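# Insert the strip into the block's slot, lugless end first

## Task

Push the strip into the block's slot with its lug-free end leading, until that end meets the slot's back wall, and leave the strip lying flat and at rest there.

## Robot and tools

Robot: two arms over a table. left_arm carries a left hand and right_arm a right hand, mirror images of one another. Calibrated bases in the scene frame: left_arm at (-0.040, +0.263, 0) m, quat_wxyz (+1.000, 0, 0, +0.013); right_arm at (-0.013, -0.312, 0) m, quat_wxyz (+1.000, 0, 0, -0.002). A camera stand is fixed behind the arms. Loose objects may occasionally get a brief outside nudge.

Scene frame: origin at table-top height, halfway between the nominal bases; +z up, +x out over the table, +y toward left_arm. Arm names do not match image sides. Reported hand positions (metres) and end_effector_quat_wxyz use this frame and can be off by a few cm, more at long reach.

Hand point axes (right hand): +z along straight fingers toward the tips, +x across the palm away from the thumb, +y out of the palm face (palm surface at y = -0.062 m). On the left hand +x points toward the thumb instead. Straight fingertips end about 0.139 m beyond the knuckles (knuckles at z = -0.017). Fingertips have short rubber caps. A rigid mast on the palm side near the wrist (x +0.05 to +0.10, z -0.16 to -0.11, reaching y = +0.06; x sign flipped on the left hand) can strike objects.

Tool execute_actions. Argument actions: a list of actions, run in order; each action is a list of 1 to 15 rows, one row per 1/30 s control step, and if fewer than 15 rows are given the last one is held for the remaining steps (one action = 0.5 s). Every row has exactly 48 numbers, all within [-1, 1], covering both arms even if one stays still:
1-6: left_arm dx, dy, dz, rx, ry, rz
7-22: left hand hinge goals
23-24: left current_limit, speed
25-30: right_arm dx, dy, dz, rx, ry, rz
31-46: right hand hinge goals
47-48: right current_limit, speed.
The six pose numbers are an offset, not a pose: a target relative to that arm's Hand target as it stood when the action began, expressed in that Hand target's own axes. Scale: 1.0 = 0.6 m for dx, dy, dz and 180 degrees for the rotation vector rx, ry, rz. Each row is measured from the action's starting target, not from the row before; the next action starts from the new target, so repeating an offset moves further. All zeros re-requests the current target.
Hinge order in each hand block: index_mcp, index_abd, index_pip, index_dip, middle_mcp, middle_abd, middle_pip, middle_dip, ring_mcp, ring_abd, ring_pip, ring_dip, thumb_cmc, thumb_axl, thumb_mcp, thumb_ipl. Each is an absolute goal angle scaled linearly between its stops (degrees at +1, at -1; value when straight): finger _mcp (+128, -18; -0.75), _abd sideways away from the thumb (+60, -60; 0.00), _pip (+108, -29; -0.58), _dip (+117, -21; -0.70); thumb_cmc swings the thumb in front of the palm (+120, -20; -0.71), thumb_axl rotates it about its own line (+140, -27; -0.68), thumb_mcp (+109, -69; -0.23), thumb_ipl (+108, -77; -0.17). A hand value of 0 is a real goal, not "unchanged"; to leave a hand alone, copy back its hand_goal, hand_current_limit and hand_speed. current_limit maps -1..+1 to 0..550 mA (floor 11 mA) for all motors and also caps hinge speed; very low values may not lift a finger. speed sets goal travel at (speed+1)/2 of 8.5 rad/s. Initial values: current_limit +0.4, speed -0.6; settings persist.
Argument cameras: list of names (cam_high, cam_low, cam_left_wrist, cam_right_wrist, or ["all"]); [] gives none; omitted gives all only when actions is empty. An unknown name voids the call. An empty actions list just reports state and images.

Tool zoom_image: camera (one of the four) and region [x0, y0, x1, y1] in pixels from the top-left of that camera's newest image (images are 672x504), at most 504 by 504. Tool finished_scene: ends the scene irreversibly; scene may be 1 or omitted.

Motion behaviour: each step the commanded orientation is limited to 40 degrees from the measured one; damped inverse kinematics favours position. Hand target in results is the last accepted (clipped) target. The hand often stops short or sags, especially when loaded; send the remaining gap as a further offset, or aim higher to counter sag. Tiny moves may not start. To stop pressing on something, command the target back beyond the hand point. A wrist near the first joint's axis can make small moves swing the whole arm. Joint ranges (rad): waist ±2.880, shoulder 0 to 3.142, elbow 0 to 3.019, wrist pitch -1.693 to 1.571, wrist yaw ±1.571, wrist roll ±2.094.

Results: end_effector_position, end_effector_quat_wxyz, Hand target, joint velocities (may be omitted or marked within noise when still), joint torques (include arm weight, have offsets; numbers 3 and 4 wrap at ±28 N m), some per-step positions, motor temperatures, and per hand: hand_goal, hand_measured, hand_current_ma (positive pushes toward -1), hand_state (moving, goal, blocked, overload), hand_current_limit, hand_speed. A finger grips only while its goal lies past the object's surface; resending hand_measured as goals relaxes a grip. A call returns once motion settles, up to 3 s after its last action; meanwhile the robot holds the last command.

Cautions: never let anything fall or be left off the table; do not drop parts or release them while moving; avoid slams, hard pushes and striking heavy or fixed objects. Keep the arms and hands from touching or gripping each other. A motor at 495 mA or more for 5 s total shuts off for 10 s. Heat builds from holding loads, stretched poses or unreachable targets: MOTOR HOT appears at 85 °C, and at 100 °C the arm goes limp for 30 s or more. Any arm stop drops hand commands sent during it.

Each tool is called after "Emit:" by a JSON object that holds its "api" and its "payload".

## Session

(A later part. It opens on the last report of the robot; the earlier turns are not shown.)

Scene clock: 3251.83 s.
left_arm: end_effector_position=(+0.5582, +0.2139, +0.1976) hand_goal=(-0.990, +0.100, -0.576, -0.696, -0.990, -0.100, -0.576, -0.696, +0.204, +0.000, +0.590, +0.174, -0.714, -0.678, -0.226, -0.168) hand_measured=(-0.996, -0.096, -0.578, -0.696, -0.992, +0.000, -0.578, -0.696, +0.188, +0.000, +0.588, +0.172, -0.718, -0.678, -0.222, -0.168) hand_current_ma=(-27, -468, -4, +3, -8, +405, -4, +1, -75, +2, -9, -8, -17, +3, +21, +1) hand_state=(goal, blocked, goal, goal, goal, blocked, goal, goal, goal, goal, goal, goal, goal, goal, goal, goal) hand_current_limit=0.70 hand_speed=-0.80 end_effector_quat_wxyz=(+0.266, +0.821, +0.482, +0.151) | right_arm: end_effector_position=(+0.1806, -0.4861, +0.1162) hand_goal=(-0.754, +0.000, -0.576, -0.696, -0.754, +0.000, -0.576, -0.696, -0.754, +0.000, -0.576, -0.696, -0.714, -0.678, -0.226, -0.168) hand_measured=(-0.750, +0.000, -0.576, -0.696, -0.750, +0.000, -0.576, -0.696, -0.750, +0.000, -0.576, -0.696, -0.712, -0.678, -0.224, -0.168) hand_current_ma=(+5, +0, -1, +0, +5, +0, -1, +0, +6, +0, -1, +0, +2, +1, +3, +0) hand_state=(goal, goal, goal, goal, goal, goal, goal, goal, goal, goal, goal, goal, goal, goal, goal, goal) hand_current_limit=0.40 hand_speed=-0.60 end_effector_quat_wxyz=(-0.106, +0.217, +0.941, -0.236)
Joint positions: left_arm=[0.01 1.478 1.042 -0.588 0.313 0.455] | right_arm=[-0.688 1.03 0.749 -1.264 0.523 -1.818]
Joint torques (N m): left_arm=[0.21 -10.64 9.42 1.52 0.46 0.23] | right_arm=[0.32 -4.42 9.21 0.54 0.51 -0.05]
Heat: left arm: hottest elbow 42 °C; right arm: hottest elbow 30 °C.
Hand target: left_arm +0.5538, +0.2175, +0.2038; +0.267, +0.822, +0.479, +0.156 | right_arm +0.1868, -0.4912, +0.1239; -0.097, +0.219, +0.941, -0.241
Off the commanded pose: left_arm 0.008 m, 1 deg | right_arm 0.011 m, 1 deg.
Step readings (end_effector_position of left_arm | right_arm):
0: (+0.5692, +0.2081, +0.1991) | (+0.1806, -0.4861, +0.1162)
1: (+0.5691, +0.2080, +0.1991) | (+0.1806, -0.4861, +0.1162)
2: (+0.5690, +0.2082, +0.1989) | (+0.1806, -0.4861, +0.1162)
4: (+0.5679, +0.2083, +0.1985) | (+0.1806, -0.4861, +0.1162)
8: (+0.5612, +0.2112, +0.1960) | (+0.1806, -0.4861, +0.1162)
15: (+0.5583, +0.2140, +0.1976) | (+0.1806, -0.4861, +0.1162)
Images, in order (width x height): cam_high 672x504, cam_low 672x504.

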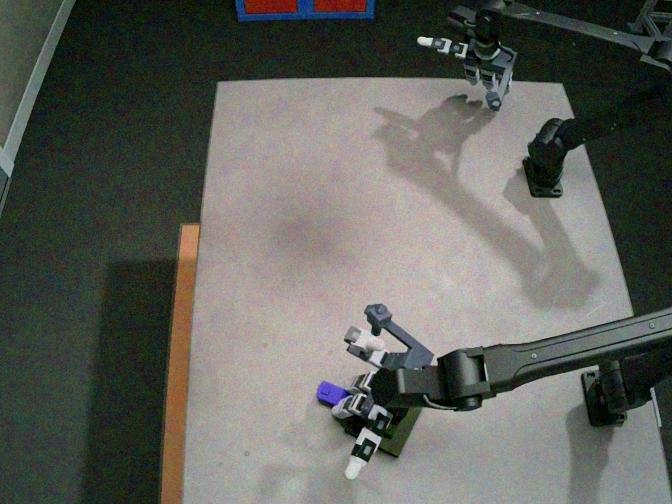

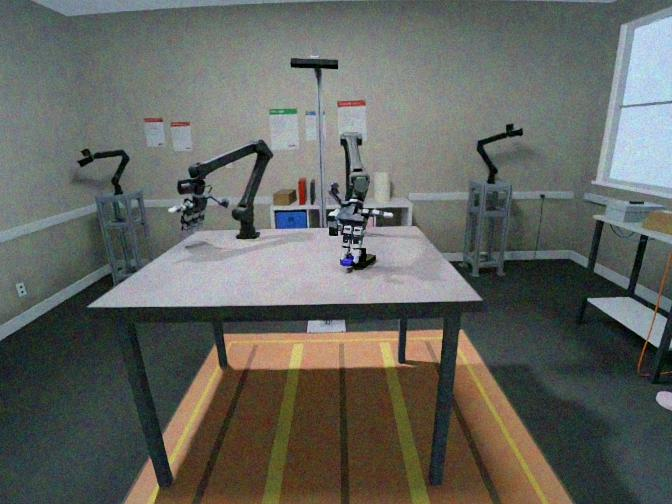

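Emit:
{"api": "execute_actions", "payload": {"actions": [[[-0.0008,-0.004,-0.003,0,0,0,-0.99,0.1,-0.576,-0.696,-0.99,-0.1,-0.576,-0.696,0.205,0,0.59,0.174,-0.714,-0.678,-0.226,-0.168,0.7,-0.8,0,0,0,0,0,0,-0.754,0,-0.576,-0.696,-0.754,0,-0.576,-0.696,-0.754,0,-0.576,-0.696,-0.714,-0.678,-0.226,-0.168,0.4,-0.6],[-0.0017,-0.008,-0.0059,0,0,0,-0.99,0.1,-0.576,-0.696,-0.99,-0.1,-0.576,-0.696,0.205,0,0.59,0.174,-0.714,-0.678,-0.226,-0.168,0.7,-0.8,0,0,0,0,0,0,-0.754,0,-0.576,-0.696,-0.754,0,-0.576,-0.696,-0.754,0,-0.576,-0.696,-0.714,-0.678,-0.226,-0.168,0.4,-0.6],[-0.0026,-0.012,-0.0088,0,0,0,-0.99,0.1,-0.576,-0.696,-0.99,-0.1,-0.576,-0.696,0.205,0,0.59,0.174,-0.714,-0.678,-0.226,-0.168,0.7,-0.8,0,0,0,0,0,0,-0.754,0,-0.576,-0.696,-0.754,0,-0.576,-0.696,-0.754,0,-0.576,-0.696,-0.714,-0.678,-0.226,-0.168,0.4,-0.6],[-0.0035,-0.0162,-0.0118,0,0,0,-0.99,0.1,-0.576,-0.696,-0.99,-0.1,-0.576,-0.696,0.205,0,0.59,0.174,-0.714,-0.678,-0.226,-0.168,0.7,-0.8,0,0,0,0,0,0,-0.754,0,-0.576,-0.696,-0.754,0,-0.576,-0.696,-0.754,0,-0.576,-0.696,-0.714,-0.678,-0.226,-0.168,0.4,-0.6]]], "cameras": ["cam_high","cam_low"]}}

Emit:
{"api": "zoom_image", "payload": {"camera": "cam_low", "region": [334, 244, 370, 272]}}

Emit:
{"api": "zoom_image", "payload": {"camera": "cam_high", "region": [290, 350, 390, 430]}}

Scene clock: 3300.13 s.
left_arm: end_effector_position=(+0.5466, +0.2166, +0.1980) hand_goal=(-0.990, +0.100, -0.576, -0.696, -0.990, -0.100, -0.576, -0.696, +0.204, +0.000, +0.590, +0.174, -0.714, -0.678, -0.226, -0.168) hand_measured=(-0.990, -0.096, -0.576, -0.696, -0.996, +0.000, -0.578, -0.696, +0.188, +0.000, +0.588, +0.172, -0.718, -0.678, -0.222, -0.168) hand_current_ma=(-1, -467, -2, +3, -23, +405, -5, +1, -75, +2, -9, -8, -17, +3, +21, +1) hand_state=(goal, blocked, goal, goal, goal, blocked, goal, goal, goal, goal, goal, goal, goal, goal, goal, goal) hand_current_limit=0.70 hand_speed=-0.80 end_effector_quat_wxyz=(+0.267, +0.821, +0.481, +0.151) | right_arm: end_effector_position=(+0.1806, -0.4861, +0.1162) hand_goal=(-0.754, +0.000, -0.576, -0.696, -0.754, +0.000, -0.576, -0.696, -0.754, +0.000, -0.576, -0.696, -0.714, -0.678, -0.226, -0.168) hand_measured=(-0.750, +0.000, -0.576, -0.696, -0.750, +0.000, -0.576, -0.696, -0.750, +0.000, -0.576, -0.696, -0.712, -0.678, -0.224, -0.168) hand_current_ma=(+5, +0, -1, +0, +5, +0, -1, +0, +6, +0, -1, +0, +2, +1, +3, +0) hand_state=(goal, goal, goal, goal, goal, goal, goal, goal, goal, goal, goal, goal, goal, goal, goal, goal) hand_current_limit=0.40 hand_speed=-0.60 end_effector_quat_wxyz=(-0.106, +0.217, +0.941, -0.236)
Joint positions: left_arm=[0.018 1.45 1.013 -0.59 0.319 0.465] | right_arm=[-0.688 1.03 0.749 -1.264 0.523 -1.818]
Joint torques (N m): left_arm=[0.32 -10.11 9.33 1.48 0.45 0.21] | right_arm=[0.32 -4.31 9.2 0.55 0.51 -0.04]
Heat: left arm: hottest elbow 42 °C; right arm: hottest elbow 30 °C.
Hand target: left_arm +0.5422, +0.2216, +0.2037; +0.267, +0.822, +0.479, +0.156 | right_arm +0.1868, -0.4912, +0.1239; -0.097, +0.219, +0.941, -0.241
Off the commanded pose: left_arm 0.009 m, 1 deg | right_arm 0.011 m, 1 deg.
Step readings (end_effector_position of left_arm | right_arm):
0: (+0.5582, +0.2139, +0.1976) | (+0.1806, -0.4861, +0.1162)
1: (+0.5582, +0.2139, +0.1976) | (+0.1806, -0.4861, +0.1162)
2: (+0.5581, +0.2138, +0.1976) | (+0.1806, -0.4861, +0.1162)
4: (+0.5568, +0.2144, +0.1971) | (+0.1806, -0.4861, +0.1162)
8: (+0.5499, +0.2158, +0.1964) | (+0.1806, -0.4861, +0.1162)
15: (+0.5466, +0.2166, +0.1980) | (+0.1806, -0.4861, +0.1162)
Images, in order (width x height): cam_high 672x504, cam_low 672x504.

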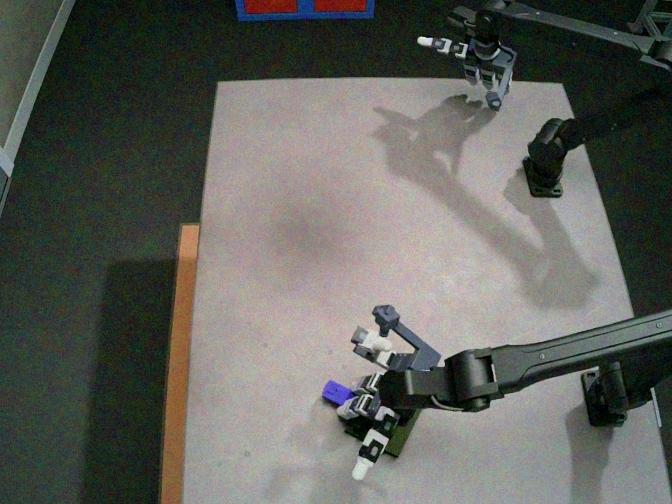

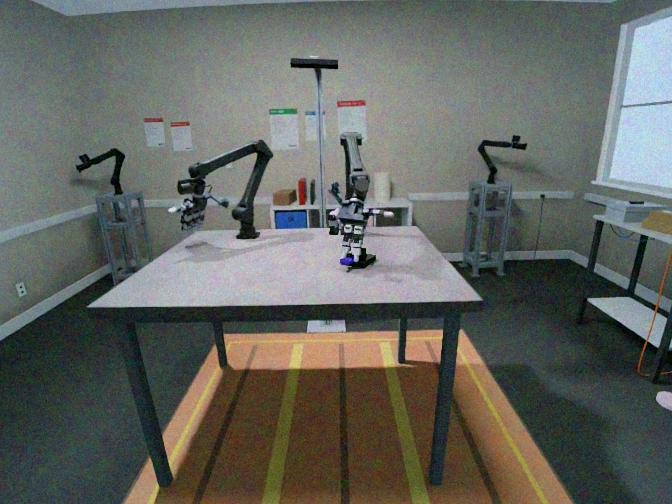

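Scaled by 14.000.

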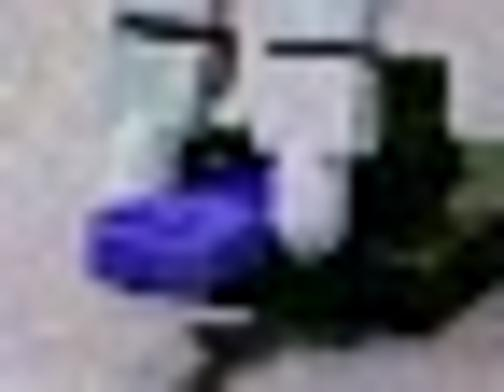

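Scaled by 5.040.

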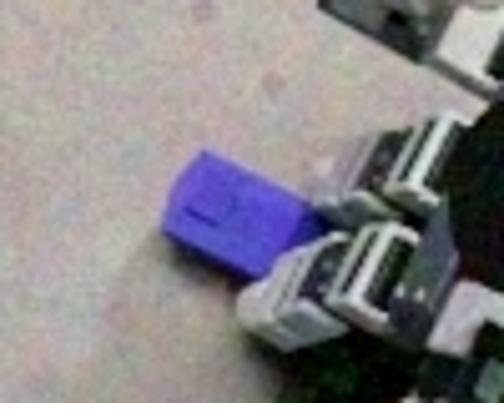

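Emit:
{"api": "execute_actions", "payload": {"actions": [[[0.0003,-0.004,-0.003,0,0,0,-0.99,0.1,-0.576,-0.696,-0.99,-0.1,-0.576,-0.696,0.205,0,0.59,0.174,-0.714,-0.678,-0.226,-0.168,0.7,-0.8,0,0,0,0,0,0,-0.754,0,-0.576,-0.696,-0.754,0,-0.576,-0.696,-0.754,0,-0.576,-0.696,-0.714,-0.678,-0.226,-0.168,0.4,-0.6],[0.0006,-0.008,-0.0059,0,0,0,-0.99,0.1,-0.576,-0.696,-0.99,-0.1,-0.576,-0.696,0.205,0,0.59,0.174,-0.714,-0.678,-0.226,-0.168,0.7,-0.8,0,0,0,0,0,0,-0.754,0,-0.576,-0.696,-0.754,0,-0.576,-0.696,-0.754,0,-0.576,-0.696,-0.714,-0.678,-0.226,-0.168,0.4,-0.6],[0.0009,-0.012,-0.0088,0,0,0,-0.99,0.1,-0.576,-0.696,-0.99,-0.1,-0.576,-0.696,0.205,0,0.59,0.174,-0.714,-0.678,-0.226,-0.168,0.7,-0.8,0,0,0,0,0,0,-0.754,0,-0.576,-0.696,-0.754,0,-0.576,-0.696,-0.754,0,-0.576,-0.696,-0.714,-0.678,-0.226,-0.168,0.4,-0.6],[0.0012,-0.0162,-0.0118,0,0,0,-0.99,0.1,-0.576,-0.696,-0.99,-0.1,-0.576,-0.696,0.205,0,0.59,0.174,-0.714,-0.678,-0.226,-0.168,0.7,-0.8,0,0,0,0,0,0,-0.754,0,-0.576,-0.696,-0.754,0,-0.576,-0.696,-0.754,0,-0.576,-0.696,-0.714,-0.678,-0.226,-0.168,0.4,-0.6]]], "cameras": ["cam_high","cam_low"]}}

Emit:
{"api": "zoom_image", "payload": {"camera": "cam_low", "region": [334, 240, 370, 272]}}

Emit:
{"api": "zoom_image", "payload": {"camera": "cam_high", "region": [310, 350, 410, 430]}}

Scene clock: 3333.63 s.
left_arm: end_effector_position=(+0.5370, +0.2219, +0.1974) hand_goal=(-0.990, +0.100, -0.576, -0.696, -0.990, -0.100, -0.576, -0.696, +0.204, +0.000, +0.590, +0.174, -0.714, -0.678, -0.226, -0.168) hand_measured=(-0.984, -0.096, -0.574, -0.696, -0.994, +0.000, -0.578, -0.696, +0.188, +0.000, +0.588, +0.172, -0.718, -0.678, -0.222, -0.168) hand_current_ma=(+29, -468, +4, +3, -20, +405, -5, +1, -75, +2, -9, -8, -17, +3, +21, +1) hand_state=(goal, blocked, goal, goal, goal, blocked, goal, goal, goal, goal, goal, goal, goal, goal, goal, goal) hand_current_limit=0.70 hand_speed=-0.80 end_effector_quat_wxyz=(+0.267, +0.822, +0.480, +0.150) | right_arm: end_effector_position=(+0.1806, -0.4861, +0.1162) hand_goal=(-0.754, +0.000, -0.576, -0.696, -0.754, +0.000, -0.576, -0.696, -0.754, +0.000, -0.576, -0.696, -0.714, -0.678, -0.226, -0.168) hand_measured=(-0.750, +0.000, -0.576, -0.696, -0.750, +0.000, -0.576, -0.696, -0.750, +0.000, -0.576, -0.696, -0.712, -0.678, -0.224, -0.168) hand_current_ma=(+5, +0, -1, +0, +5, +0, -1, +0, +6, +0, -1, +0, +2, +1, +3, +0) hand_state=(goal, goal, goal, goal, goal, goal, goal, goal, goal, goal, goal, goal, goal, goal, goal, goal) hand_current_limit=0.40 hand_speed=-0.60 end_effector_quat_wxyz=(-0.106, +0.217, +0.941, -0.236)
Joint positions: left_arm=[0.033 1.428 0.989 -0.593 0.33 0.481] | right_arm=[-0.688 1.03 0.749 -1.264 0.523 -1.818]
Joint torques (N m): left_arm=[0.56 -10.11 9.32 1.43 0.38 0.22] | right_arm=[0.32 -4.37 9.21 0.54 0.51 -0.04]
Heat: left arm: hottest elbow 41 °C; right arm: hottest elbow 30 °C.
Hand target: left_arm +0.5322, +0.2283, +0.2038; +0.267, +0.822, +0.479, +0.157 | right_arm +0.1868, -0.4912, +0.1239; -0.097, +0.219, +0.941, -0.241
Off the commanded pose: left_arm 0.010 m, 1 deg | right_arm 0.011 m, 1 deg.
Step readings (end_effector_position of left_arm | right_arm):
0: (+0.5466, +0.2166, +0.1980) | (+0.1806, -0.4861, +0.1162)
1: (+0.5466, +0.2166, +0.1980) | (+0.1806, -0.4861, +0.1162)
2: (+0.5466, +0.2167, +0.1980) | (+0.1806, -0.4861, +0.1162)
4: (+0.5454, +0.2170, +0.1978) | (+0.1806, -0.4861, +0.1162)
8: (+0.5394, +0.2210, +0.1968) | (+0.1806, -0.4861, +0.1162)
15: (+0.5370, +0.2220, +0.1974) | (+0.1806, -0.4861, +0.1162)
Images, in order (width x height): cam_high 672x504, cam_low 672x504.

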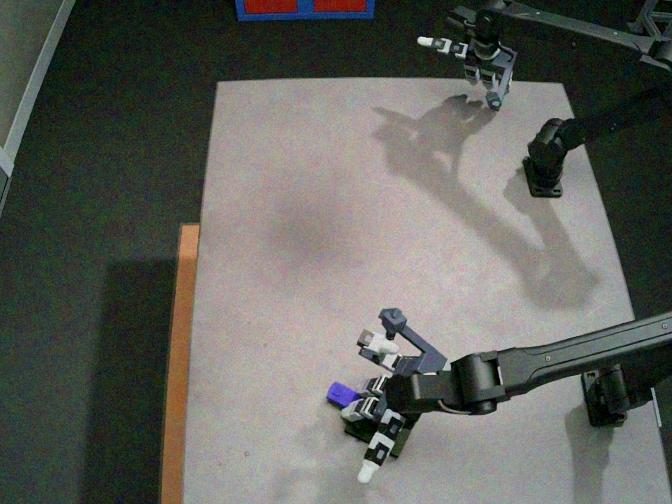

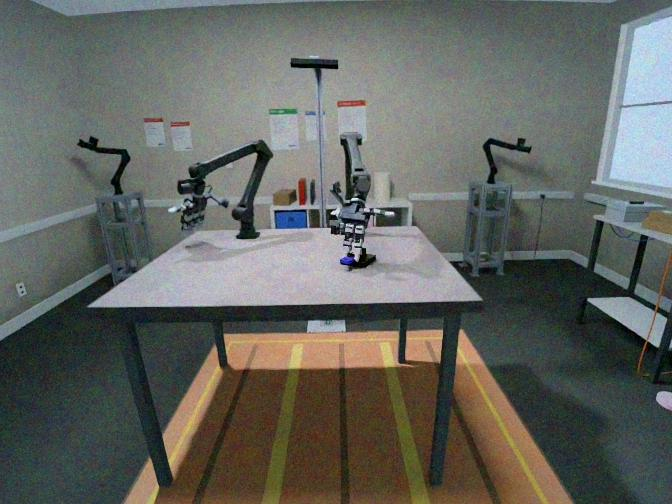

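Scaled by 14.000.

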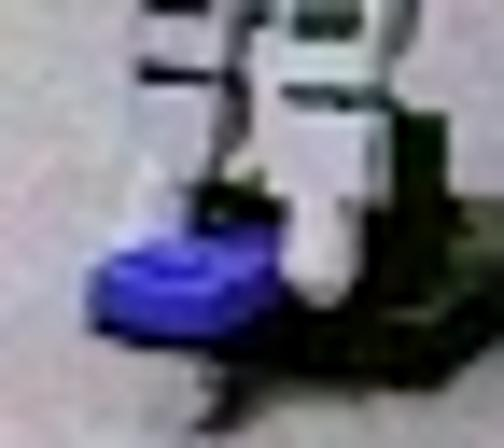

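Scaled by 5.040.

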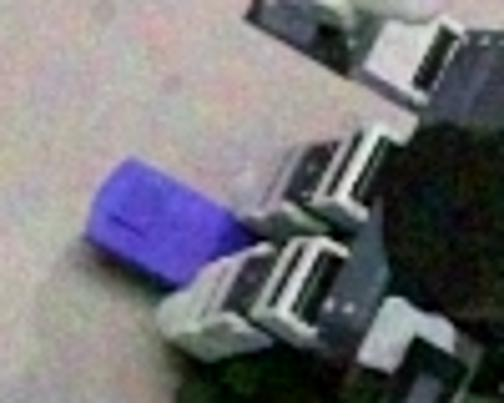

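Emit:
{"api": "execute_actions", "payload": {"actions": [[[0.0023,0,0,0,0.0044,-0.006,-0.99,0.1,-0.576,-0.696,-0.99,-0.1,-0.576,-0.696,0.205,0,0.59,0.174,-0.714,-0.678,-0.226,-0.168,0.7,-0.8,0,0,0,0,0,0,-0.754,0,-0.576,-0.696,-0.754,0,-0.576,-0.696,-0.754,0,-0.576,-0.696,-0.714,-0.678,-0.226,-0.168,0.4,-0.6],[0.0046,0,0,0,0.0087,-0.012,-0.99,0.1,-0.576,-0.696,-0.99,-0.1,-0.576,-0.696,0.205,0,0.59,0.174,-0.714,-0.678,-0.226,-0.168,0.7,-0.8,0,0,0,0,0,0,-0.754,0,-0.576,-0.696,-0.754,0,-0.576,-0.696,-0.754,0,-0.576,-0.696,-0.714,-0.678,-0.226,-0.168,0.4,-0.6],[0.007,0,0,0,0.0131,-0.018,-0.99,0.1,-0.576,-0.696,-0.99,-0.1,-0.576,-0.696,0.205,0,0.59,0.174,-0.714,-0.678,-0.226,-0.168,0.7,-0.8,0,0,0,0,0,0,-0.754,0,-0.576,-0.696,-0.754,0,-0.576,-0.696,-0.754,0,-0.576,-0.696,-0.714,-0.678,-0.226,-0.168,0.4,-0.6]]], "cameras": ["cam_high","cam_low"]}}

Emit:
{"api": "zoom_image", "payload": {"camera": "cam_low", "region": [334, 240, 370, 272]}}

Emit:
{"api": "zoom_image", "payload": {"camera": "cam_high", "region": [310, 360, 380, 416]}}

Scene clock: 3382.77 s.
left_arm: end_effector_position=(+0.5373, +0.2246, +0.1966) hand_goal=(-0.990, +0.100, -0.576, -0.696, -0.990, -0.100, -0.576, -0.696, +0.204, +0.000, +0.590, +0.174, -0.714, -0.678, -0.226, -0.168) hand_measured=(-0.968, -0.096, -0.574, -0.704, -0.990, +0.000, -0.574, -0.696, +0.188, +0.000, +0.588, +0.172, -0.718, -0.678, -0.222, -0.168) hand_current_ma=(+100, -468, +8, -34, +2, +405, +6, +1, -75, +2, -9, -8, -17, +3, +21, +1) hand_state=(blocked, blocked, goal, goal, goal, blocked, goal, goal, goal, goal, goal, goal, goal, goal, goal, goal) hand_current_limit=0.70 hand_speed=-0.80 end_effector_quat_wxyz=(+0.261, +0.814, +0.496, +0.155) | right_arm: end_effector_position=(+0.1806, -0.4861, +0.1162) hand_goal=(-0.754, +0.000, -0.576, -0.696, -0.754, +0.000, -0.576, -0.696, -0.754, +0.000, -0.576, -0.696, -0.714, -0.678, -0.226, -0.168) hand_measured=(-0.750, +0.000, -0.576, -0.696, -0.750, +0.000, -0.576, -0.696, -0.750, +0.000, -0.576, -0.696, -0.712, -0.678, -0.224, -0.168) hand_current_ma=(+5, +0, -1, +0, +5, +0, -1, +0, +6, +0, -1, +0, +2, +1, +3, +0) hand_state=(goal, goal, goal, goal, goal, goal, goal, goal, goal, goal, goal, goal, goal, goal, goal, goal) hand_current_limit=0.40 hand_speed=-0.60 end_effector_quat_wxyz=(-0.106, +0.217, +0.941, -0.236)
Joint positions: left_arm=[0.024 1.421 0.981 -0.582 0.3 0.44] | right_arm=[-0.688 1.03 0.749 -1.264 0.523 -1.818]
Joint torques (N m): left_arm=[-0.21 -10.29 8.92 2.13 -0.23 -0.17] | right_arm=[0.32 -4.48 9.2 0.54 0.51 -0.04]
Heat: left arm: hottest elbow 40 °C; right arm: hottest elbow 30 °C.
Hand target: left_arm +0.5343, +0.2318, +0.2038; +0.261, +0.804, +0.507, +0.166 | right_arm +0.1868, -0.4912, +0.1239; -0.097, +0.219, +0.941, -0.241
Off the commanded pose: left_arm 0.011 m, 2 deg | right_arm 0.011 m, 1 deg.
Step readings (end_effector_position of left_arm | right_arm):
0: (+0.5370, +0.2219, +0.1974) | (+0.1806, -0.4861, +0.1162)
1: (+0.5370, +0.2219, +0.1974) | (+0.1806, -0.4861, +0.1162)
2: (+0.5370, +0.2220, +0.1974) | (+0.1806, -0.4861, +0.1162)
4: (+0.5367, +0.2231, +0.1967) | (+0.1806, -0.4861, +0.1162)
8: (+0.5364, +0.2235, +0.1964) | (+0.1806, -0.4861, +0.1162)
15: (+0.5370, +0.2243, +0.1965) | (+0.1806, -0.4861, +0.1162)
Images, in order (width x height): cam_high 672x504, cam_low 672x504.

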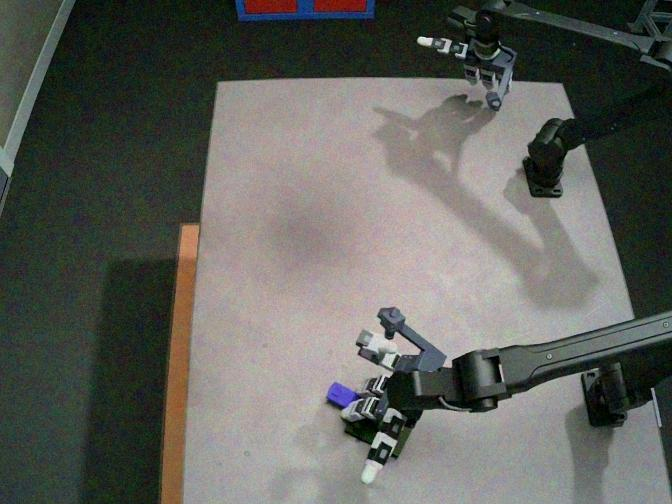

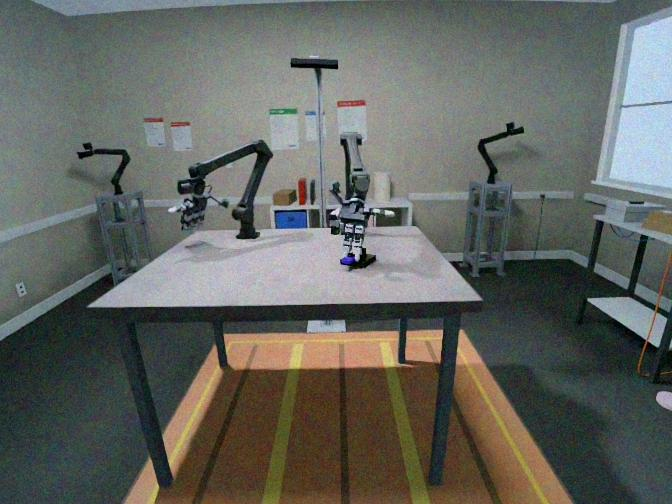

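Scaled by 14.000.

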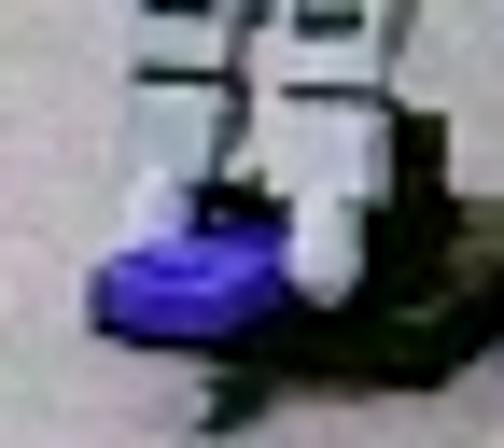

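Scaled by 7.200.

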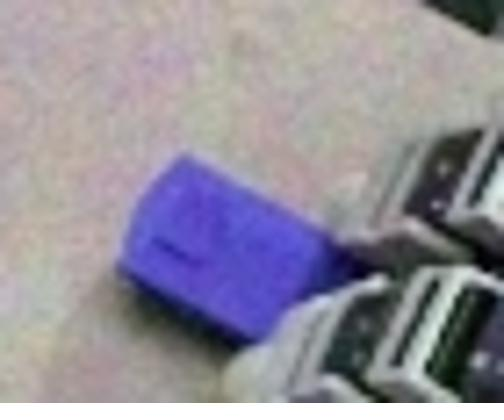

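Emit:
{"api": "execute_actions", "payload": {"actions": [[[-0.0083,0.01,0.008,0,0,0,-0.99,0.1,-0.576,-0.696,-0.99,-0.1,-0.576,-0.696,0.205,0,0.59,0.174,-0.714,-0.678,-0.226,-0.168,0.7,-0.8,0,0,0,0,0,0,-0.754,0,-0.576,-0.696,-0.754,0,-0.576,-0.696,-0.754,0,-0.576,-0.696,-0.714,-0.678,-0.226,-0.168,0.4,-0.6],[-0.0083,0.002,0.024,0,0,0,-0.99,0.1,-0.576,-0.696,-0.99,-0.1,-0.576,-0.696,0.205,0,0.59,0.174,-0.714,-0.678,-0.226,-0.168,0.7,-0.8,0,0,0,0,0,0,-0.754,0,-0.576,-0.696,-0.754,0,-0.576,-0.696,-0.754,0,-0.576,-0.696,-0.714,-0.678,-0.226,-0.168,0.4,-0.6],[-0.0083,-0.0057,0.0391,0,0,0,-0.99,0.1,-0.576,-0.696,-0.99,-0.1,-0.576,-0.696,0.205,0,0.59,0.174,-0.714,-0.678,-0.226,-0.168,0.7,-0.8,0,0,0,0,0,0,-0.754,0,-0.576,-0.696,-0.754,0,-0.576,-0.696,-0.754,0,-0.576,-0.696,-0.714,-0.678,-0.226,-0.168,0.4,-0.6]]], "cameras": ["cam_high","cam_low"]}}

Emit:
{"api": "zoom_image", "payload": {"camera": "cam_low", "region": [334, 240, 370, 272]}}

Emit:
{"api": "zoom_image", "payload": {"camera": "cam_high", "region": [310, 360, 380, 416]}}

Scene clock: 3451.00 s.
left_arm: end_effector_position=(+0.5409, +0.2231, +0.1911) hand_goal=(-0.990, +0.100, -0.576, -0.696, -0.990, -0.100, -0.576, -0.696, +0.204, +0.000, +0.590, +0.174, -0.714, -0.678, -0.226, -0.168) hand_measured=(-0.984, -0.096, -0.574, -0.698, -0.998, +0.000, -0.580, -0.696, +0.188, +0.000, +0.588, +0.172, -0.718, -0.678, -0.222, -0.168) hand_current_ma=(+21, -468, +8, -7, -32, +405, -12, -3, -75, +2, -9, -8, -17, +3, +21, +1) hand_state=(goal, blocked, goal, goal, goal, blocked, goal, goal, goal, goal, goal, goal, goal, goal, goal, goal) hand_current_limit=0.70 hand_speed=-0.80 end_effector_quat_wxyz=(+0.263, +0.805, +0.505, +0.165) | right_arm: end_effector_position=(+0.1806, -0.4861, +0.1162) hand_goal=(-0.754, +0.000, -0.576, -0.696, -0.754, +0.000, -0.576, -0.696, -0.754, +0.000, -0.576, -0.696, -0.714, -0.678, -0.226, -0.168) hand_measured=(-0.750, +0.000, -0.576, -0.696, -0.750, +0.000, -0.576, -0.696, -0.750, +0.000, -0.576, -0.696, -0.712, -0.678, -0.224, -0.168) hand_current_ma=(+5, +0, -1, +0, +5, +0, -1, +0, +6, +0, -1, +0, +2, +1, +3, +0) hand_state=(goal, goal, goal, goal, goal, goal, goal, goal, goal, goal, goal, goal, goal, goal, goal, goal) hand_current_limit=0.40 hand_speed=-0.60 end_effector_quat_wxyz=(-0.106, +0.217, +0.941, -0.236)
Joint positions: left_arm=[0.01 1.429 0.963 -0.529 0.279 0.402] | right_arm=[-0.688 1.03 0.749 -1.264 0.523 -1.818]
Joint torques (N m): left_arm=[-0.91 -7.71 9.14 2.74 0.04 0.02] | right_arm=[0.38 -4.31 9.18 0.58 0.51 -0.04]
Heat: left arm: hottest elbow 41 °C; right arm: hottest elbow 30 °C.
Hand target: left_arm +0.5421, +0.2225, +0.1827; +0.261, +0.804, +0.507, +0.166 | right_arm +0.1868, -0.4912, +0.1239; -0.097, +0.219, +0.941, -0.241
Off the commanded pose: left_arm 0.008 m, 0 deg | right_arm 0.011 m, 1 deg.
Step readings (end_effector_position of left_arm | right_arm):
0: (+0.5373, +0.2246, +0.1966) | (+0.1806, -0.4861, +0.1162)
1: (+0.5373, +0.2245, +0.1966) | (+0.1806, -0.4861, +0.1162)
2: (+0.5374, +0.2245, +0.1966) | (+0.1806, -0.4861, +0.1162)
4: (+0.5383, +0.2237, +0.1966) | (+0.1806, -0.4861, +0.1162)
8: (+0.5392, +0.2225, +0.1946) | (+0.1806, -0.4861, +0.1162)
15: (+0.5406, +0.2229, +0.1910) | (+0.1806, -0.4861, +0.1162)
Images, in order (width x height): cam_high 672x504, cam_low 672x504.

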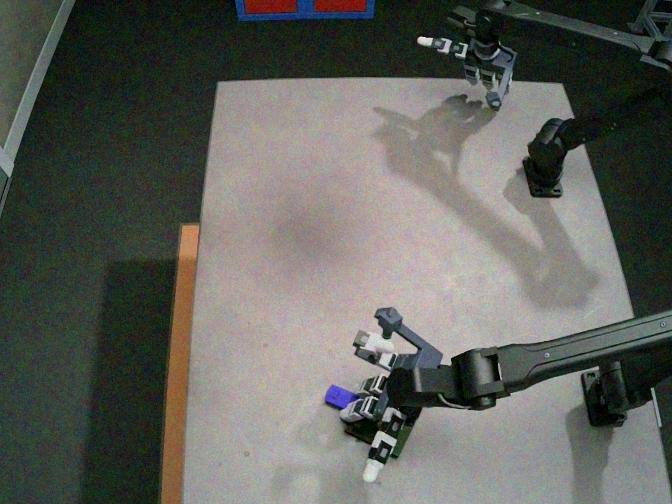

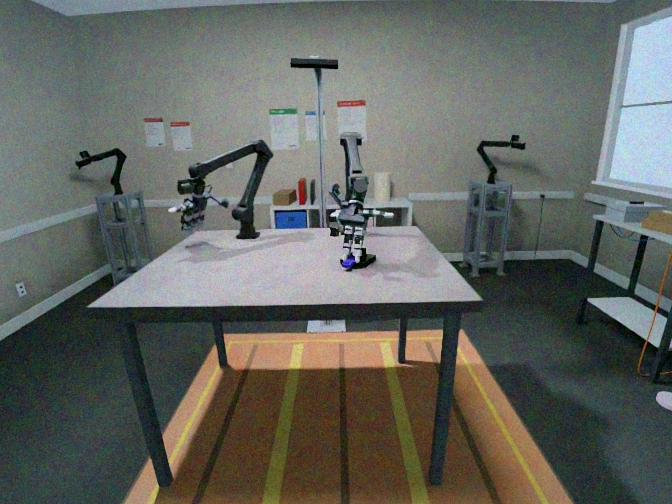

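Scaled by 14.000.

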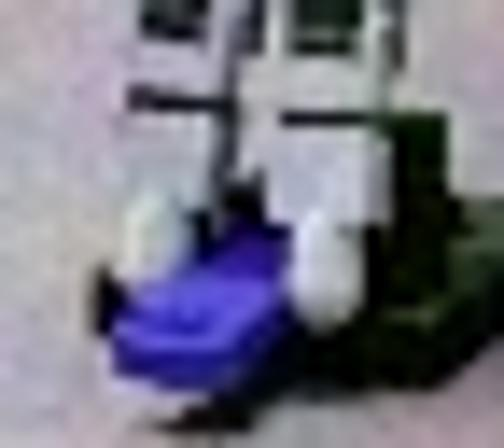

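Scaled by 7.200.

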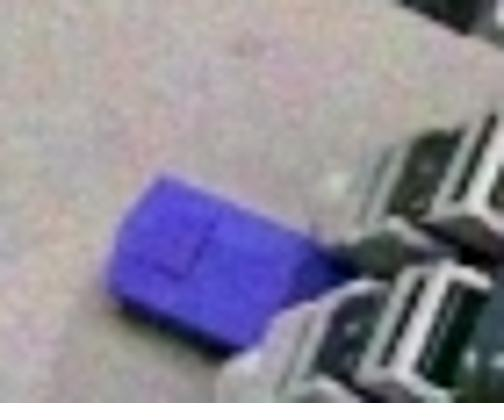

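Emit:
{"api": "execute_actions", "payload": {"actions": [[[0,-0.0049,0.0067,0,0,0,-0.99,0.1,-0.576,-0.696,-0.99,-0.1,-0.576,-0.696,0.205,0,0.59,0.174,-0.714,-0.678,-0.226,-0.168,0.7,-0.8,0,0,0,0,0,0,-0.754,0,-0.576,-0.696,-0.754,0,-0.576,-0.696,-0.754,0,-0.576,-0.696,-0.714,-0.678,-0.226,-0.168,0.4,-0.6],[0,-0.0098,0.0135,0,0,0,-0.99,0.1,-0.576,-0.696,-0.99,-0.1,-0.576,-0.696,0.205,0,0.59,0.174,-0.714,-0.678,-0.226,-0.168,0.7,-0.8,0,0,0,0,0,0,-0.754,0,-0.576,-0.696,-0.754,0,-0.576,-0.696,-0.754,0,-0.576,-0.696,-0.714,-0.678,-0.226,-0.168,0.4,-0.6]]], "cameras": ["cam_high","cam_low"]}}

Emit:
{"api": "zoom_image", "payload": {"camera": "cam_low", "region": [334, 240, 370, 272]}}

Emit:
{"api": "zoom_image", "payload": {"camera": "cam_high", "region": [310, 360, 380, 416]}}

Scene clock: 3471.53 s.
left_arm: end_effector_position=(+0.5415, +0.2232, +0.1905) hand_goal=(-0.990, +0.100, -0.576, -0.696, -0.990, -0.100, -0.576, -0.696, +0.204, +0.000, +0.590, +0.174, -0.714, -0.678, -0.226, -0.168) hand_measured=(-0.996, -0.094, -0.576, -0.698, -1.000, +0.000, -0.594, -0.704, +0.188, +0.000, +0.588, +0.172, -0.718, -0.678, -0.222, -0.168) hand_current_ma=(-21, -467, -2, -6, -40, +405, -73, -32, -75, +2, -9, -8, -17, +3, +21, +1) hand_state=(goal, blocked, goal, goal, goal, blocked, goal, goal, goal, goal, goal, goal, goal, goal, goal, goal) hand_current_limit=0.70 hand_speed=-0.80 end_effector_quat_wxyz=(+0.267, +0.803, +0.505, +0.170) | right_arm: end_effector_position=(+0.1806, -0.4861, +0.1162) hand_goal=(-0.754, +0.000, -0.576, -0.696, -0.754, +0.000, -0.576, -0.696, -0.754, +0.000, -0.576, -0.696, -0.714, -0.678, -0.226, -0.168) hand_measured=(-0.750, +0.000, -0.576, -0.696, -0.750, +0.000, -0.576, -0.696, -0.750, +0.000, -0.576, -0.696, -0.712, -0.678, -0.224, -0.168) hand_current_ma=(+5, +0, -1, +0, +5, +0, -1, +0, +6, +0, -1, +0, +2, +1, +3, +0) hand_state=(goal, goal, goal, goal, goal, goal, goal, goal, goal, goal, goal, goal, goal, goal, goal, goal) hand_current_limit=0.40 hand_speed=-0.60 end_effector_quat_wxyz=(-0.106, +0.217, +0.941, -0.236)
Joint positions: left_arm=[0.009 1.43 0.954 -0.506 0.28 0.397] | right_arm=[-0.688 1.03 0.749 -1.264 0.523 -1.818]
Joint torques (N m): left_arm=[-0.91 -6.95 8.51 3 0 0.07] | right_arm=[0.38 -4.42 9.21 0.55 0.51 -0.04]
Heat: left arm: hottest elbow 41 °C; right arm: hottest elbow 30 °C.
Hand target: left_arm +0.5421, +0.2227, +0.1728; +0.261, +0.804, +0.507, +0.166 | right_arm +0.1868, -0.4912, +0.1239; -0.097, +0.219, +0.941, -0.241
Off the commanded pose: left_arm 0.018 m, 1 deg | right_arm 0.011 m, 1 deg.
Step readings (end_effector_position of left_arm | right_arm):
0: (+0.5409, +0.2232, +0.1912) | (+0.1806, -0.4861, +0.1162)
1: (+0.5409, +0.2232, +0.1912) | (+0.1806, -0.4861, +0.1162)
2: (+0.5409, +0.2232, +0.1910) | (+0.1806, -0.4861, +0.1162)
4: (+0.5411, +0.2232, +0.1904) | (+0.1806, -0.4861, +0.1162)
8: (+0.5413, +0.2231, +0.1904) | (+0.1806, -0.4861, +0.1162)
15: (+0.5416, +0.2232, +0.1906) | (+0.1806, -0.4861, +0.1162)
Images, in order (width x height): cam_high 672x504, cam_low 672x504.

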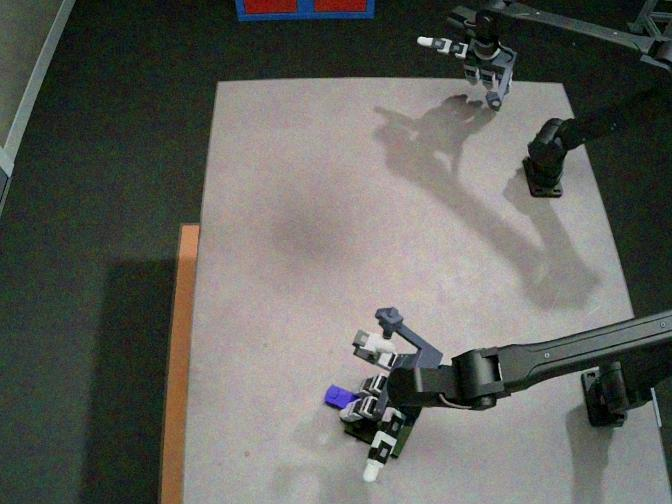

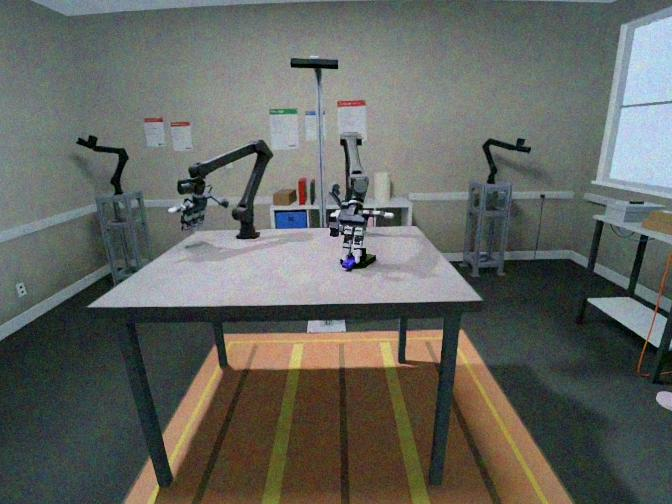

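Scaled by 14.000.

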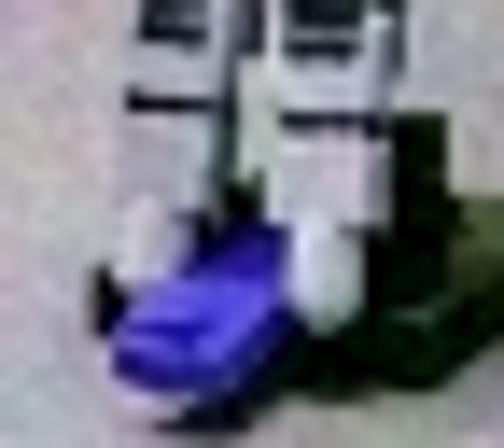

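Scaled by 7.200.

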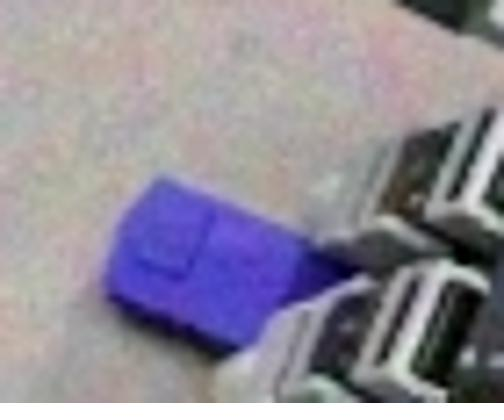

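Emit:
{"api": "execute_actions", "payload": {"actions": [[[0,0.0177,-0.0243,0,0,0,-0.99,0.1,-0.576,-0.696,-0.99,-0.1,-0.576,-0.696,0.205,0,0.59,0.174,-0.714,-0.678,-0.226,-0.168,0.5,-0.8,0,0,0,0,0,0,-0.754,0,-0.576,-0.696,-0.754,0,-0.576,-0.696,-0.754,0,-0.576,-0.696,-0.714,-0.678,-0.226,-0.168,0.4,-0.6]],[[0,0,0,0,0,0,-0.99,-0.05,-0.576,-0.696,-0.99,0.05,-0.576,-0.696,0.205,0,0.59,0.174,-0.714,-0.678,-0.226,-0.168,0.5,-0.88,0,0,0,0,0,0,-0.754,0,-0.576,-0.696,-0.754,0,-0.576,-0.696,-0.754,0,-0.576,-0.696,-0.714,-0.678,-0.226,-0.168,0.4,-0.6]],[[0,0,0,0,0,0,-0.99,-0.22,-0.576,-0.696,-0.99,0.22,-0.576,-0.696,0.205,0,0.59,0.174,-0.714,-0.678,-0.226,-0.168,0.5,-0.85,0,0,0,0,0,0,-0.754,0,-0.576,-0.696,-0.754,0,-0.576,-0.696,-0.754,0,-0.576,-0.696,-0.714,-0.678,-0.226,-0.168,0.4,-0.6]]], "cameras": ["cam_high","cam_low"]}}

Emit:
{"api": "zoom_image", "payload": {"camera": "cam_low", "region": [334, 240, 370, 272]}}

Emit:
{"api": "zoom_image", "payload": {"camera": "cam_high", "region": [310, 360, 380, 416]}}

Scene clock: 3507.37 s.
left_arm: end_effector_position=(+0.5391, +0.2207, +0.1883) hand_goal=(-0.990, -0.220, -0.576, -0.696, -0.990, +0.220, -0.576, -0.696, +0.204, +0.000, +0.590, +0.174, -0.714, -0.678, -0.226, -0.168) hand_measured=(-0.982, -0.166, -0.576, -0.696, -0.996, +0.216, -0.580, -0.698, +0.188, +0.000, +0.588, +0.172, -0.718, -0.678, -0.222, -0.168) hand_current_ma=(+32, +206, +0, +1, -22, -16, -12, -11, -75, +2, -8, -8, -18, +3, +21, +1) hand_state=(goal, blocked, goal, goal, goal, goal, goal, goal, goal, goal, goal, goal, goal, goal, goal, goal) hand_current_limit=0.50 hand_speed=-0.85 end_effector_quat_wxyz=(+0.264, +0.805, +0.505, +0.164) | right_arm: end_effector_position=(+0.1806, -0.4861, +0.1162) hand_goal=(-0.754, +0.000, -0.576, -0.696, -0.754, +0.000, -0.576, -0.696, -0.754, +0.000, -0.576, -0.696, -0.714, -0.678, -0.226, -0.168) hand_measured=(-0.750, +0.000, -0.576, -0.696, -0.750, +0.000, -0.576, -0.696, -0.750, +0.000, -0.576, -0.696, -0.712, -0.678, -0.224, -0.168) hand_current_ma=(+5, +0, -1, +0, +5, +0, -1, +0, +6, +0, -1, +0, +2, +1, +3, +0) hand_state=(goal, goal, goal, goal, goal, goal, goal, goal, goal, goal, goal, goal, goal, goal, goal, goal) hand_current_limit=0.40 hand_speed=-0.60 end_effector_quat_wxyz=(-0.106, +0.217, +0.941, -0.236)
Joint positions: left_arm=[0.005 1.429 0.954 -0.521 0.279 0.397] | right_arm=[-0.688 1.03 0.749 -1.264 0.523 -1.818]
Joint torques (N m): left_arm=[-0.44 -8.29 10.88 1.42 0.04 0.07] | right_arm=[0.38 -4.42 9.21 0.54 0.51 -0.04]
Heat: left arm: hottest elbow 40 °C; right arm: hottest elbow 30 °C.
Hand target: left_arm +0.5421, +0.2226, +0.1907; +0.261, +0.804, +0.507, +0.166 | right_arm +0.1868, -0.4912, +0.1239; -0.097, +0.219, +0.941, -0.241
Off the commanded pose: left_arm 0.004 m, 0 deg | right_arm 0.011 m, 1 deg.
Step readings (end_effector_position of left_arm | right_arm):
0: (+0.5415, +0.2233, +0.1905) | (+0.1806, -0.4861, +0.1162)
1: (+0.5415, +0.2233, +0.1905) | (+0.1806, -0.4861, +0.1162)
2: (+0.5415, +0.2233, +0.1905) | (+0.1806, -0.4861, +0.1162)
4: (+0.5412, +0.2233, +0.1903) | (+0.1806, -0.4861, +0.1162)
8: (+0.5406, +0.2234, +0.1898) | (+0.1806, -0.4861, +0.1162)
15: (+0.5401, +0.2233, +0.1895) | (+0.1806, -0.4861, +0.1162)
16: (+0.5401, +0.2233, +0.1895) | (+0.1806, -0.4861, +0.1162)
17: (+0.5401, +0.2233, +0.1894) | (+0.1806, -0.4861, +0.1162)
19: (+0.5401, +0.2233, +0.1894) | (+0.1806, -0.4861, +0.1162)
23: (+0.5401, +0.2236, +0.1894) | (+0.1806, -0.4861, +0.1162)
30: (+0.5402, +0.2240, +0.1892) | (+0.1806, -0.4861, +0.1162)
31: (+0.5402, +0.2240, +0.1892) | (+0.1806, -0.4861, +0.1162)
32: (+0.5402, +0.2240, +0.1892) | (+0.1806, -0.4861, +0.1162)
34: (+0.5401, +0.2238, +0.1892) | (+0.1806, -0.4861, +0.1162)
38: (+0.5394, +0.2219, +0.1885) | (+0.1806, -0.4861, +0.1162)
45: (+0.5391, +0.2207, +0.1883) | (+0.1806, -0.4861, +0.1162)
Images, in order (width x height): cam_high 672x504, cam_low 672x504.

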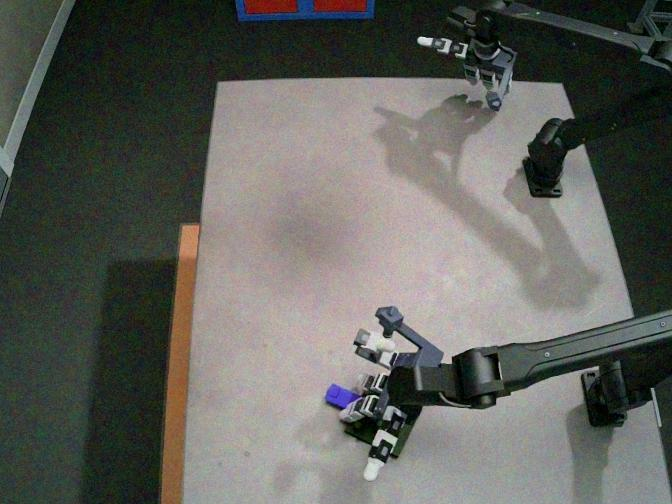

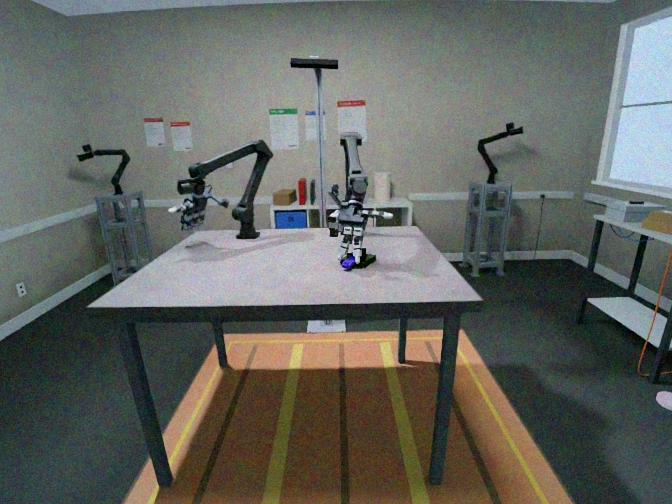

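Scaled by 14.000.

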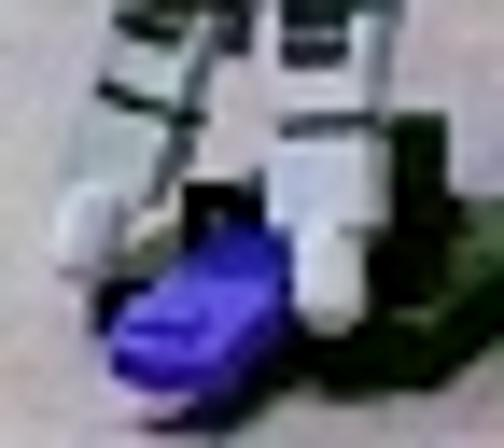

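Scaled by 7.200.

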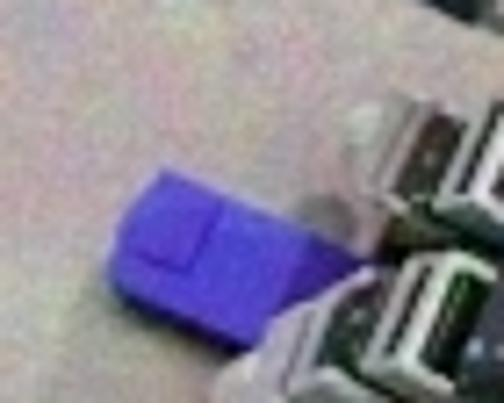

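Emit:
{"api": "execute_actions", "payload": {"actions": [[[0,0.015,-0.02,0,0,0,-0.99,-0.14,-0.576,-0.696,-0.99,0.22,-0.576,-0.696,0.205,0,0.59,0.174,-0.714,-0.678,-0.226,-0.168,0.4,-0.8,0,0,0,0,0,0,-0.754,0,-0.576,-0.696,-0.754,0,-0.576,-0.696,-0.754,0,-0.576,-0.696,-0.714,-0.678,-0.226,-0.168,0.4,-0.6],[-0.0012,0.04,-0.01,0,0,0,-0.99,-0.14,-0.576,-0.696,-0.99,0.22,-0.576,-0.696,0.205,0,0.59,0.174,-0.714,-0.678,-0.226,-0.168,0.4,-0.8,0,0,0,0,0,0,-0.754,0,-0.576,-0.696,-0.754,0,-0.576,-0.696,-0.754,0,-0.576,-0.696,-0.714,-0.678,-0.226,-0.168,0.4,-0.6],[-0.0025,0.0668,0.0073,0,0,0,-0.99,-0.18,-0.576,-0.696,-0.99,0.22,-0.576,-0.696,0.205,0,0.59,0.174,-0.714,-0.678,-0.226,-0.168,0.4,-0.8,0,0,0,0,0,0,-0.754,0,-0.576,-0.696,-0.754,0,-0.576,-0.696,-0.754,0,-0.576,-0.696,-0.714,-0.678,-0.226,-0.168,0.4,-0.6]]], "cameras": ["cam_high","cam_low"]}}

Emit:
{"api": "zoom_image", "payload": {"camera": "cam_low", "region": [334, 240, 370, 272]}}

Emit:
{"api": "zoom_image", "payload": {"camera": "cam_high", "region": [310, 360, 380, 416]}}

Scene clock: 3531.63 s.
left_arm: end_effector_position=(+0.5510, +0.2092, +0.1849) hand_goal=(-0.990, -0.180, -0.576, -0.696, -0.990, +0.220, -0.576, -0.696, +0.204, +0.000, +0.590, +0.174, -0.714, -0.678, -0.226, -0.168) hand_measured=(-0.990, -0.178, -0.576, -0.696, -0.994, +0.216, -0.580, -0.698, +0.188, +0.000, +0.588, +0.172, -0.718, -0.678, -0.222, -0.168) hand_current_ma=(-1, +4, +1, +1, -20, -16, -12, -11, -75, +2, -8, -8, -19, +3, +21, +1) hand_state=(goal, goal, goal, goal, goal, goal, goal, goal, goal, goal, goal, goal, goal, goal, goal, goal) hand_current_limit=0.40 hand_speed=-0.80 end_effector_quat_wxyz=(+0.250, +0.809, +0.510, +0.150) | right_arm: end_effector_position=(+0.1806, -0.4861, +0.1162) hand_goal=(-0.754, +0.000, -0.576, -0.696, -0.754, +0.000, -0.576, -0.696, -0.754, +0.000, -0.576, -0.696, -0.714, -0.678, -0.226, -0.168) hand_measured=(-0.750, +0.000, -0.576, -0.696, -0.750, +0.000, -0.576, -0.696, -0.750, +0.000, -0.576, -0.696, -0.712, -0.678, -0.224, -0.168) hand_current_ma=(+5, +0, -1, +0, +5, +0, -1, +0, +6, +0, -1, +0, +2, +1, +3, +0) hand_state=(goal, goal, goal, goal, goal, goal, goal, goal, goal, goal, goal, goal, goal, goal, goal, goal) hand_current_limit=0.40 hand_speed=-0.60 end_effector_quat_wxyz=(-0.106, +0.217, +0.941, -0.236)
Joint positions: left_arm=[-0.026 1.467 1.009 -0.572 0.253 0.374] | right_arm=[-0.688 1.03 0.749 -1.264 0.523 -1.818]
Joint torques (N m): left_arm=[-1.03 -8.12 15.41 1.48 0.21 -0.03] | right_arm=[0.38 -4.42 9.2 0.55 0.51 -0.04]
Heat: left arm: hottest elbow 41 °C; right arm: hottest elbow 30 °C.
Hand target: left_arm +0.5731, +0.2061, +0.2109; +0.261, +0.804, +0.507, +0.166 | right_arm +0.1868, -0.4912, +0.1239; -0.097, +0.219, +0.941, -0.241
Off the commanded pose: left_arm 0.034 m, 2 deg | right_arm 0.011 m, 1 deg.
Step readings (end_effector_position of left_arm | right_arm):
0: (+0.5391, +0.2207, +0.1883) | (+0.1806, -0.4861, +0.1162)
1: (+0.5390, +0.2207, +0.1882) | (+0.1806, -0.4861, +0.1162)
2: (+0.5386, +0.2207, +0.1877) | (+0.1806, -0.4861, +0.1162)
4: (+0.5385, +0.2201, +0.1876) | (+0.1806, -0.4861, +0.1162)
8: (+0.5437, +0.2139, +0.1873) | (+0.1806, -0.4861, +0.1162)
15: (+0.5511, +0.2089, +0.1855) | (+0.1806, -0.4861, +0.1162)
Images, in order (width x height): cam_high 672x504, cam_low 672x504.

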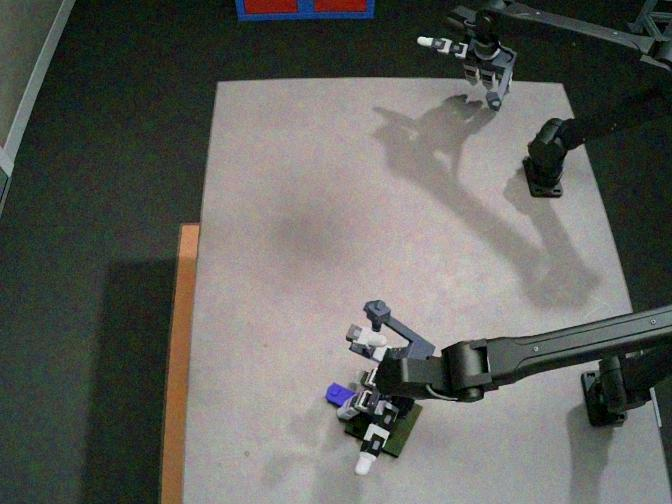

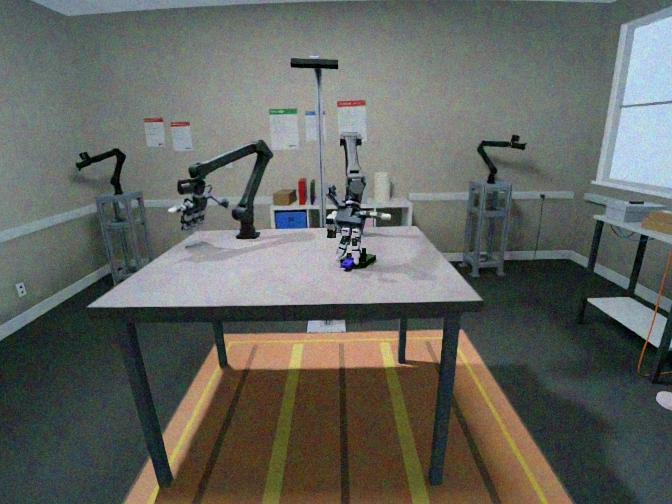

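Scaled by 14.000.

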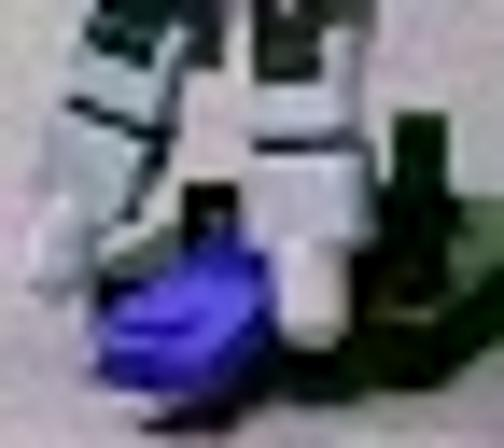

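Scaled by 7.200.

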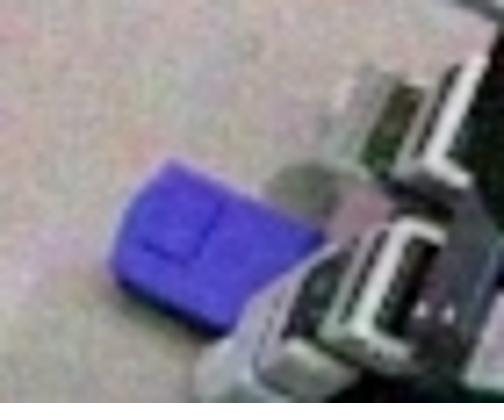

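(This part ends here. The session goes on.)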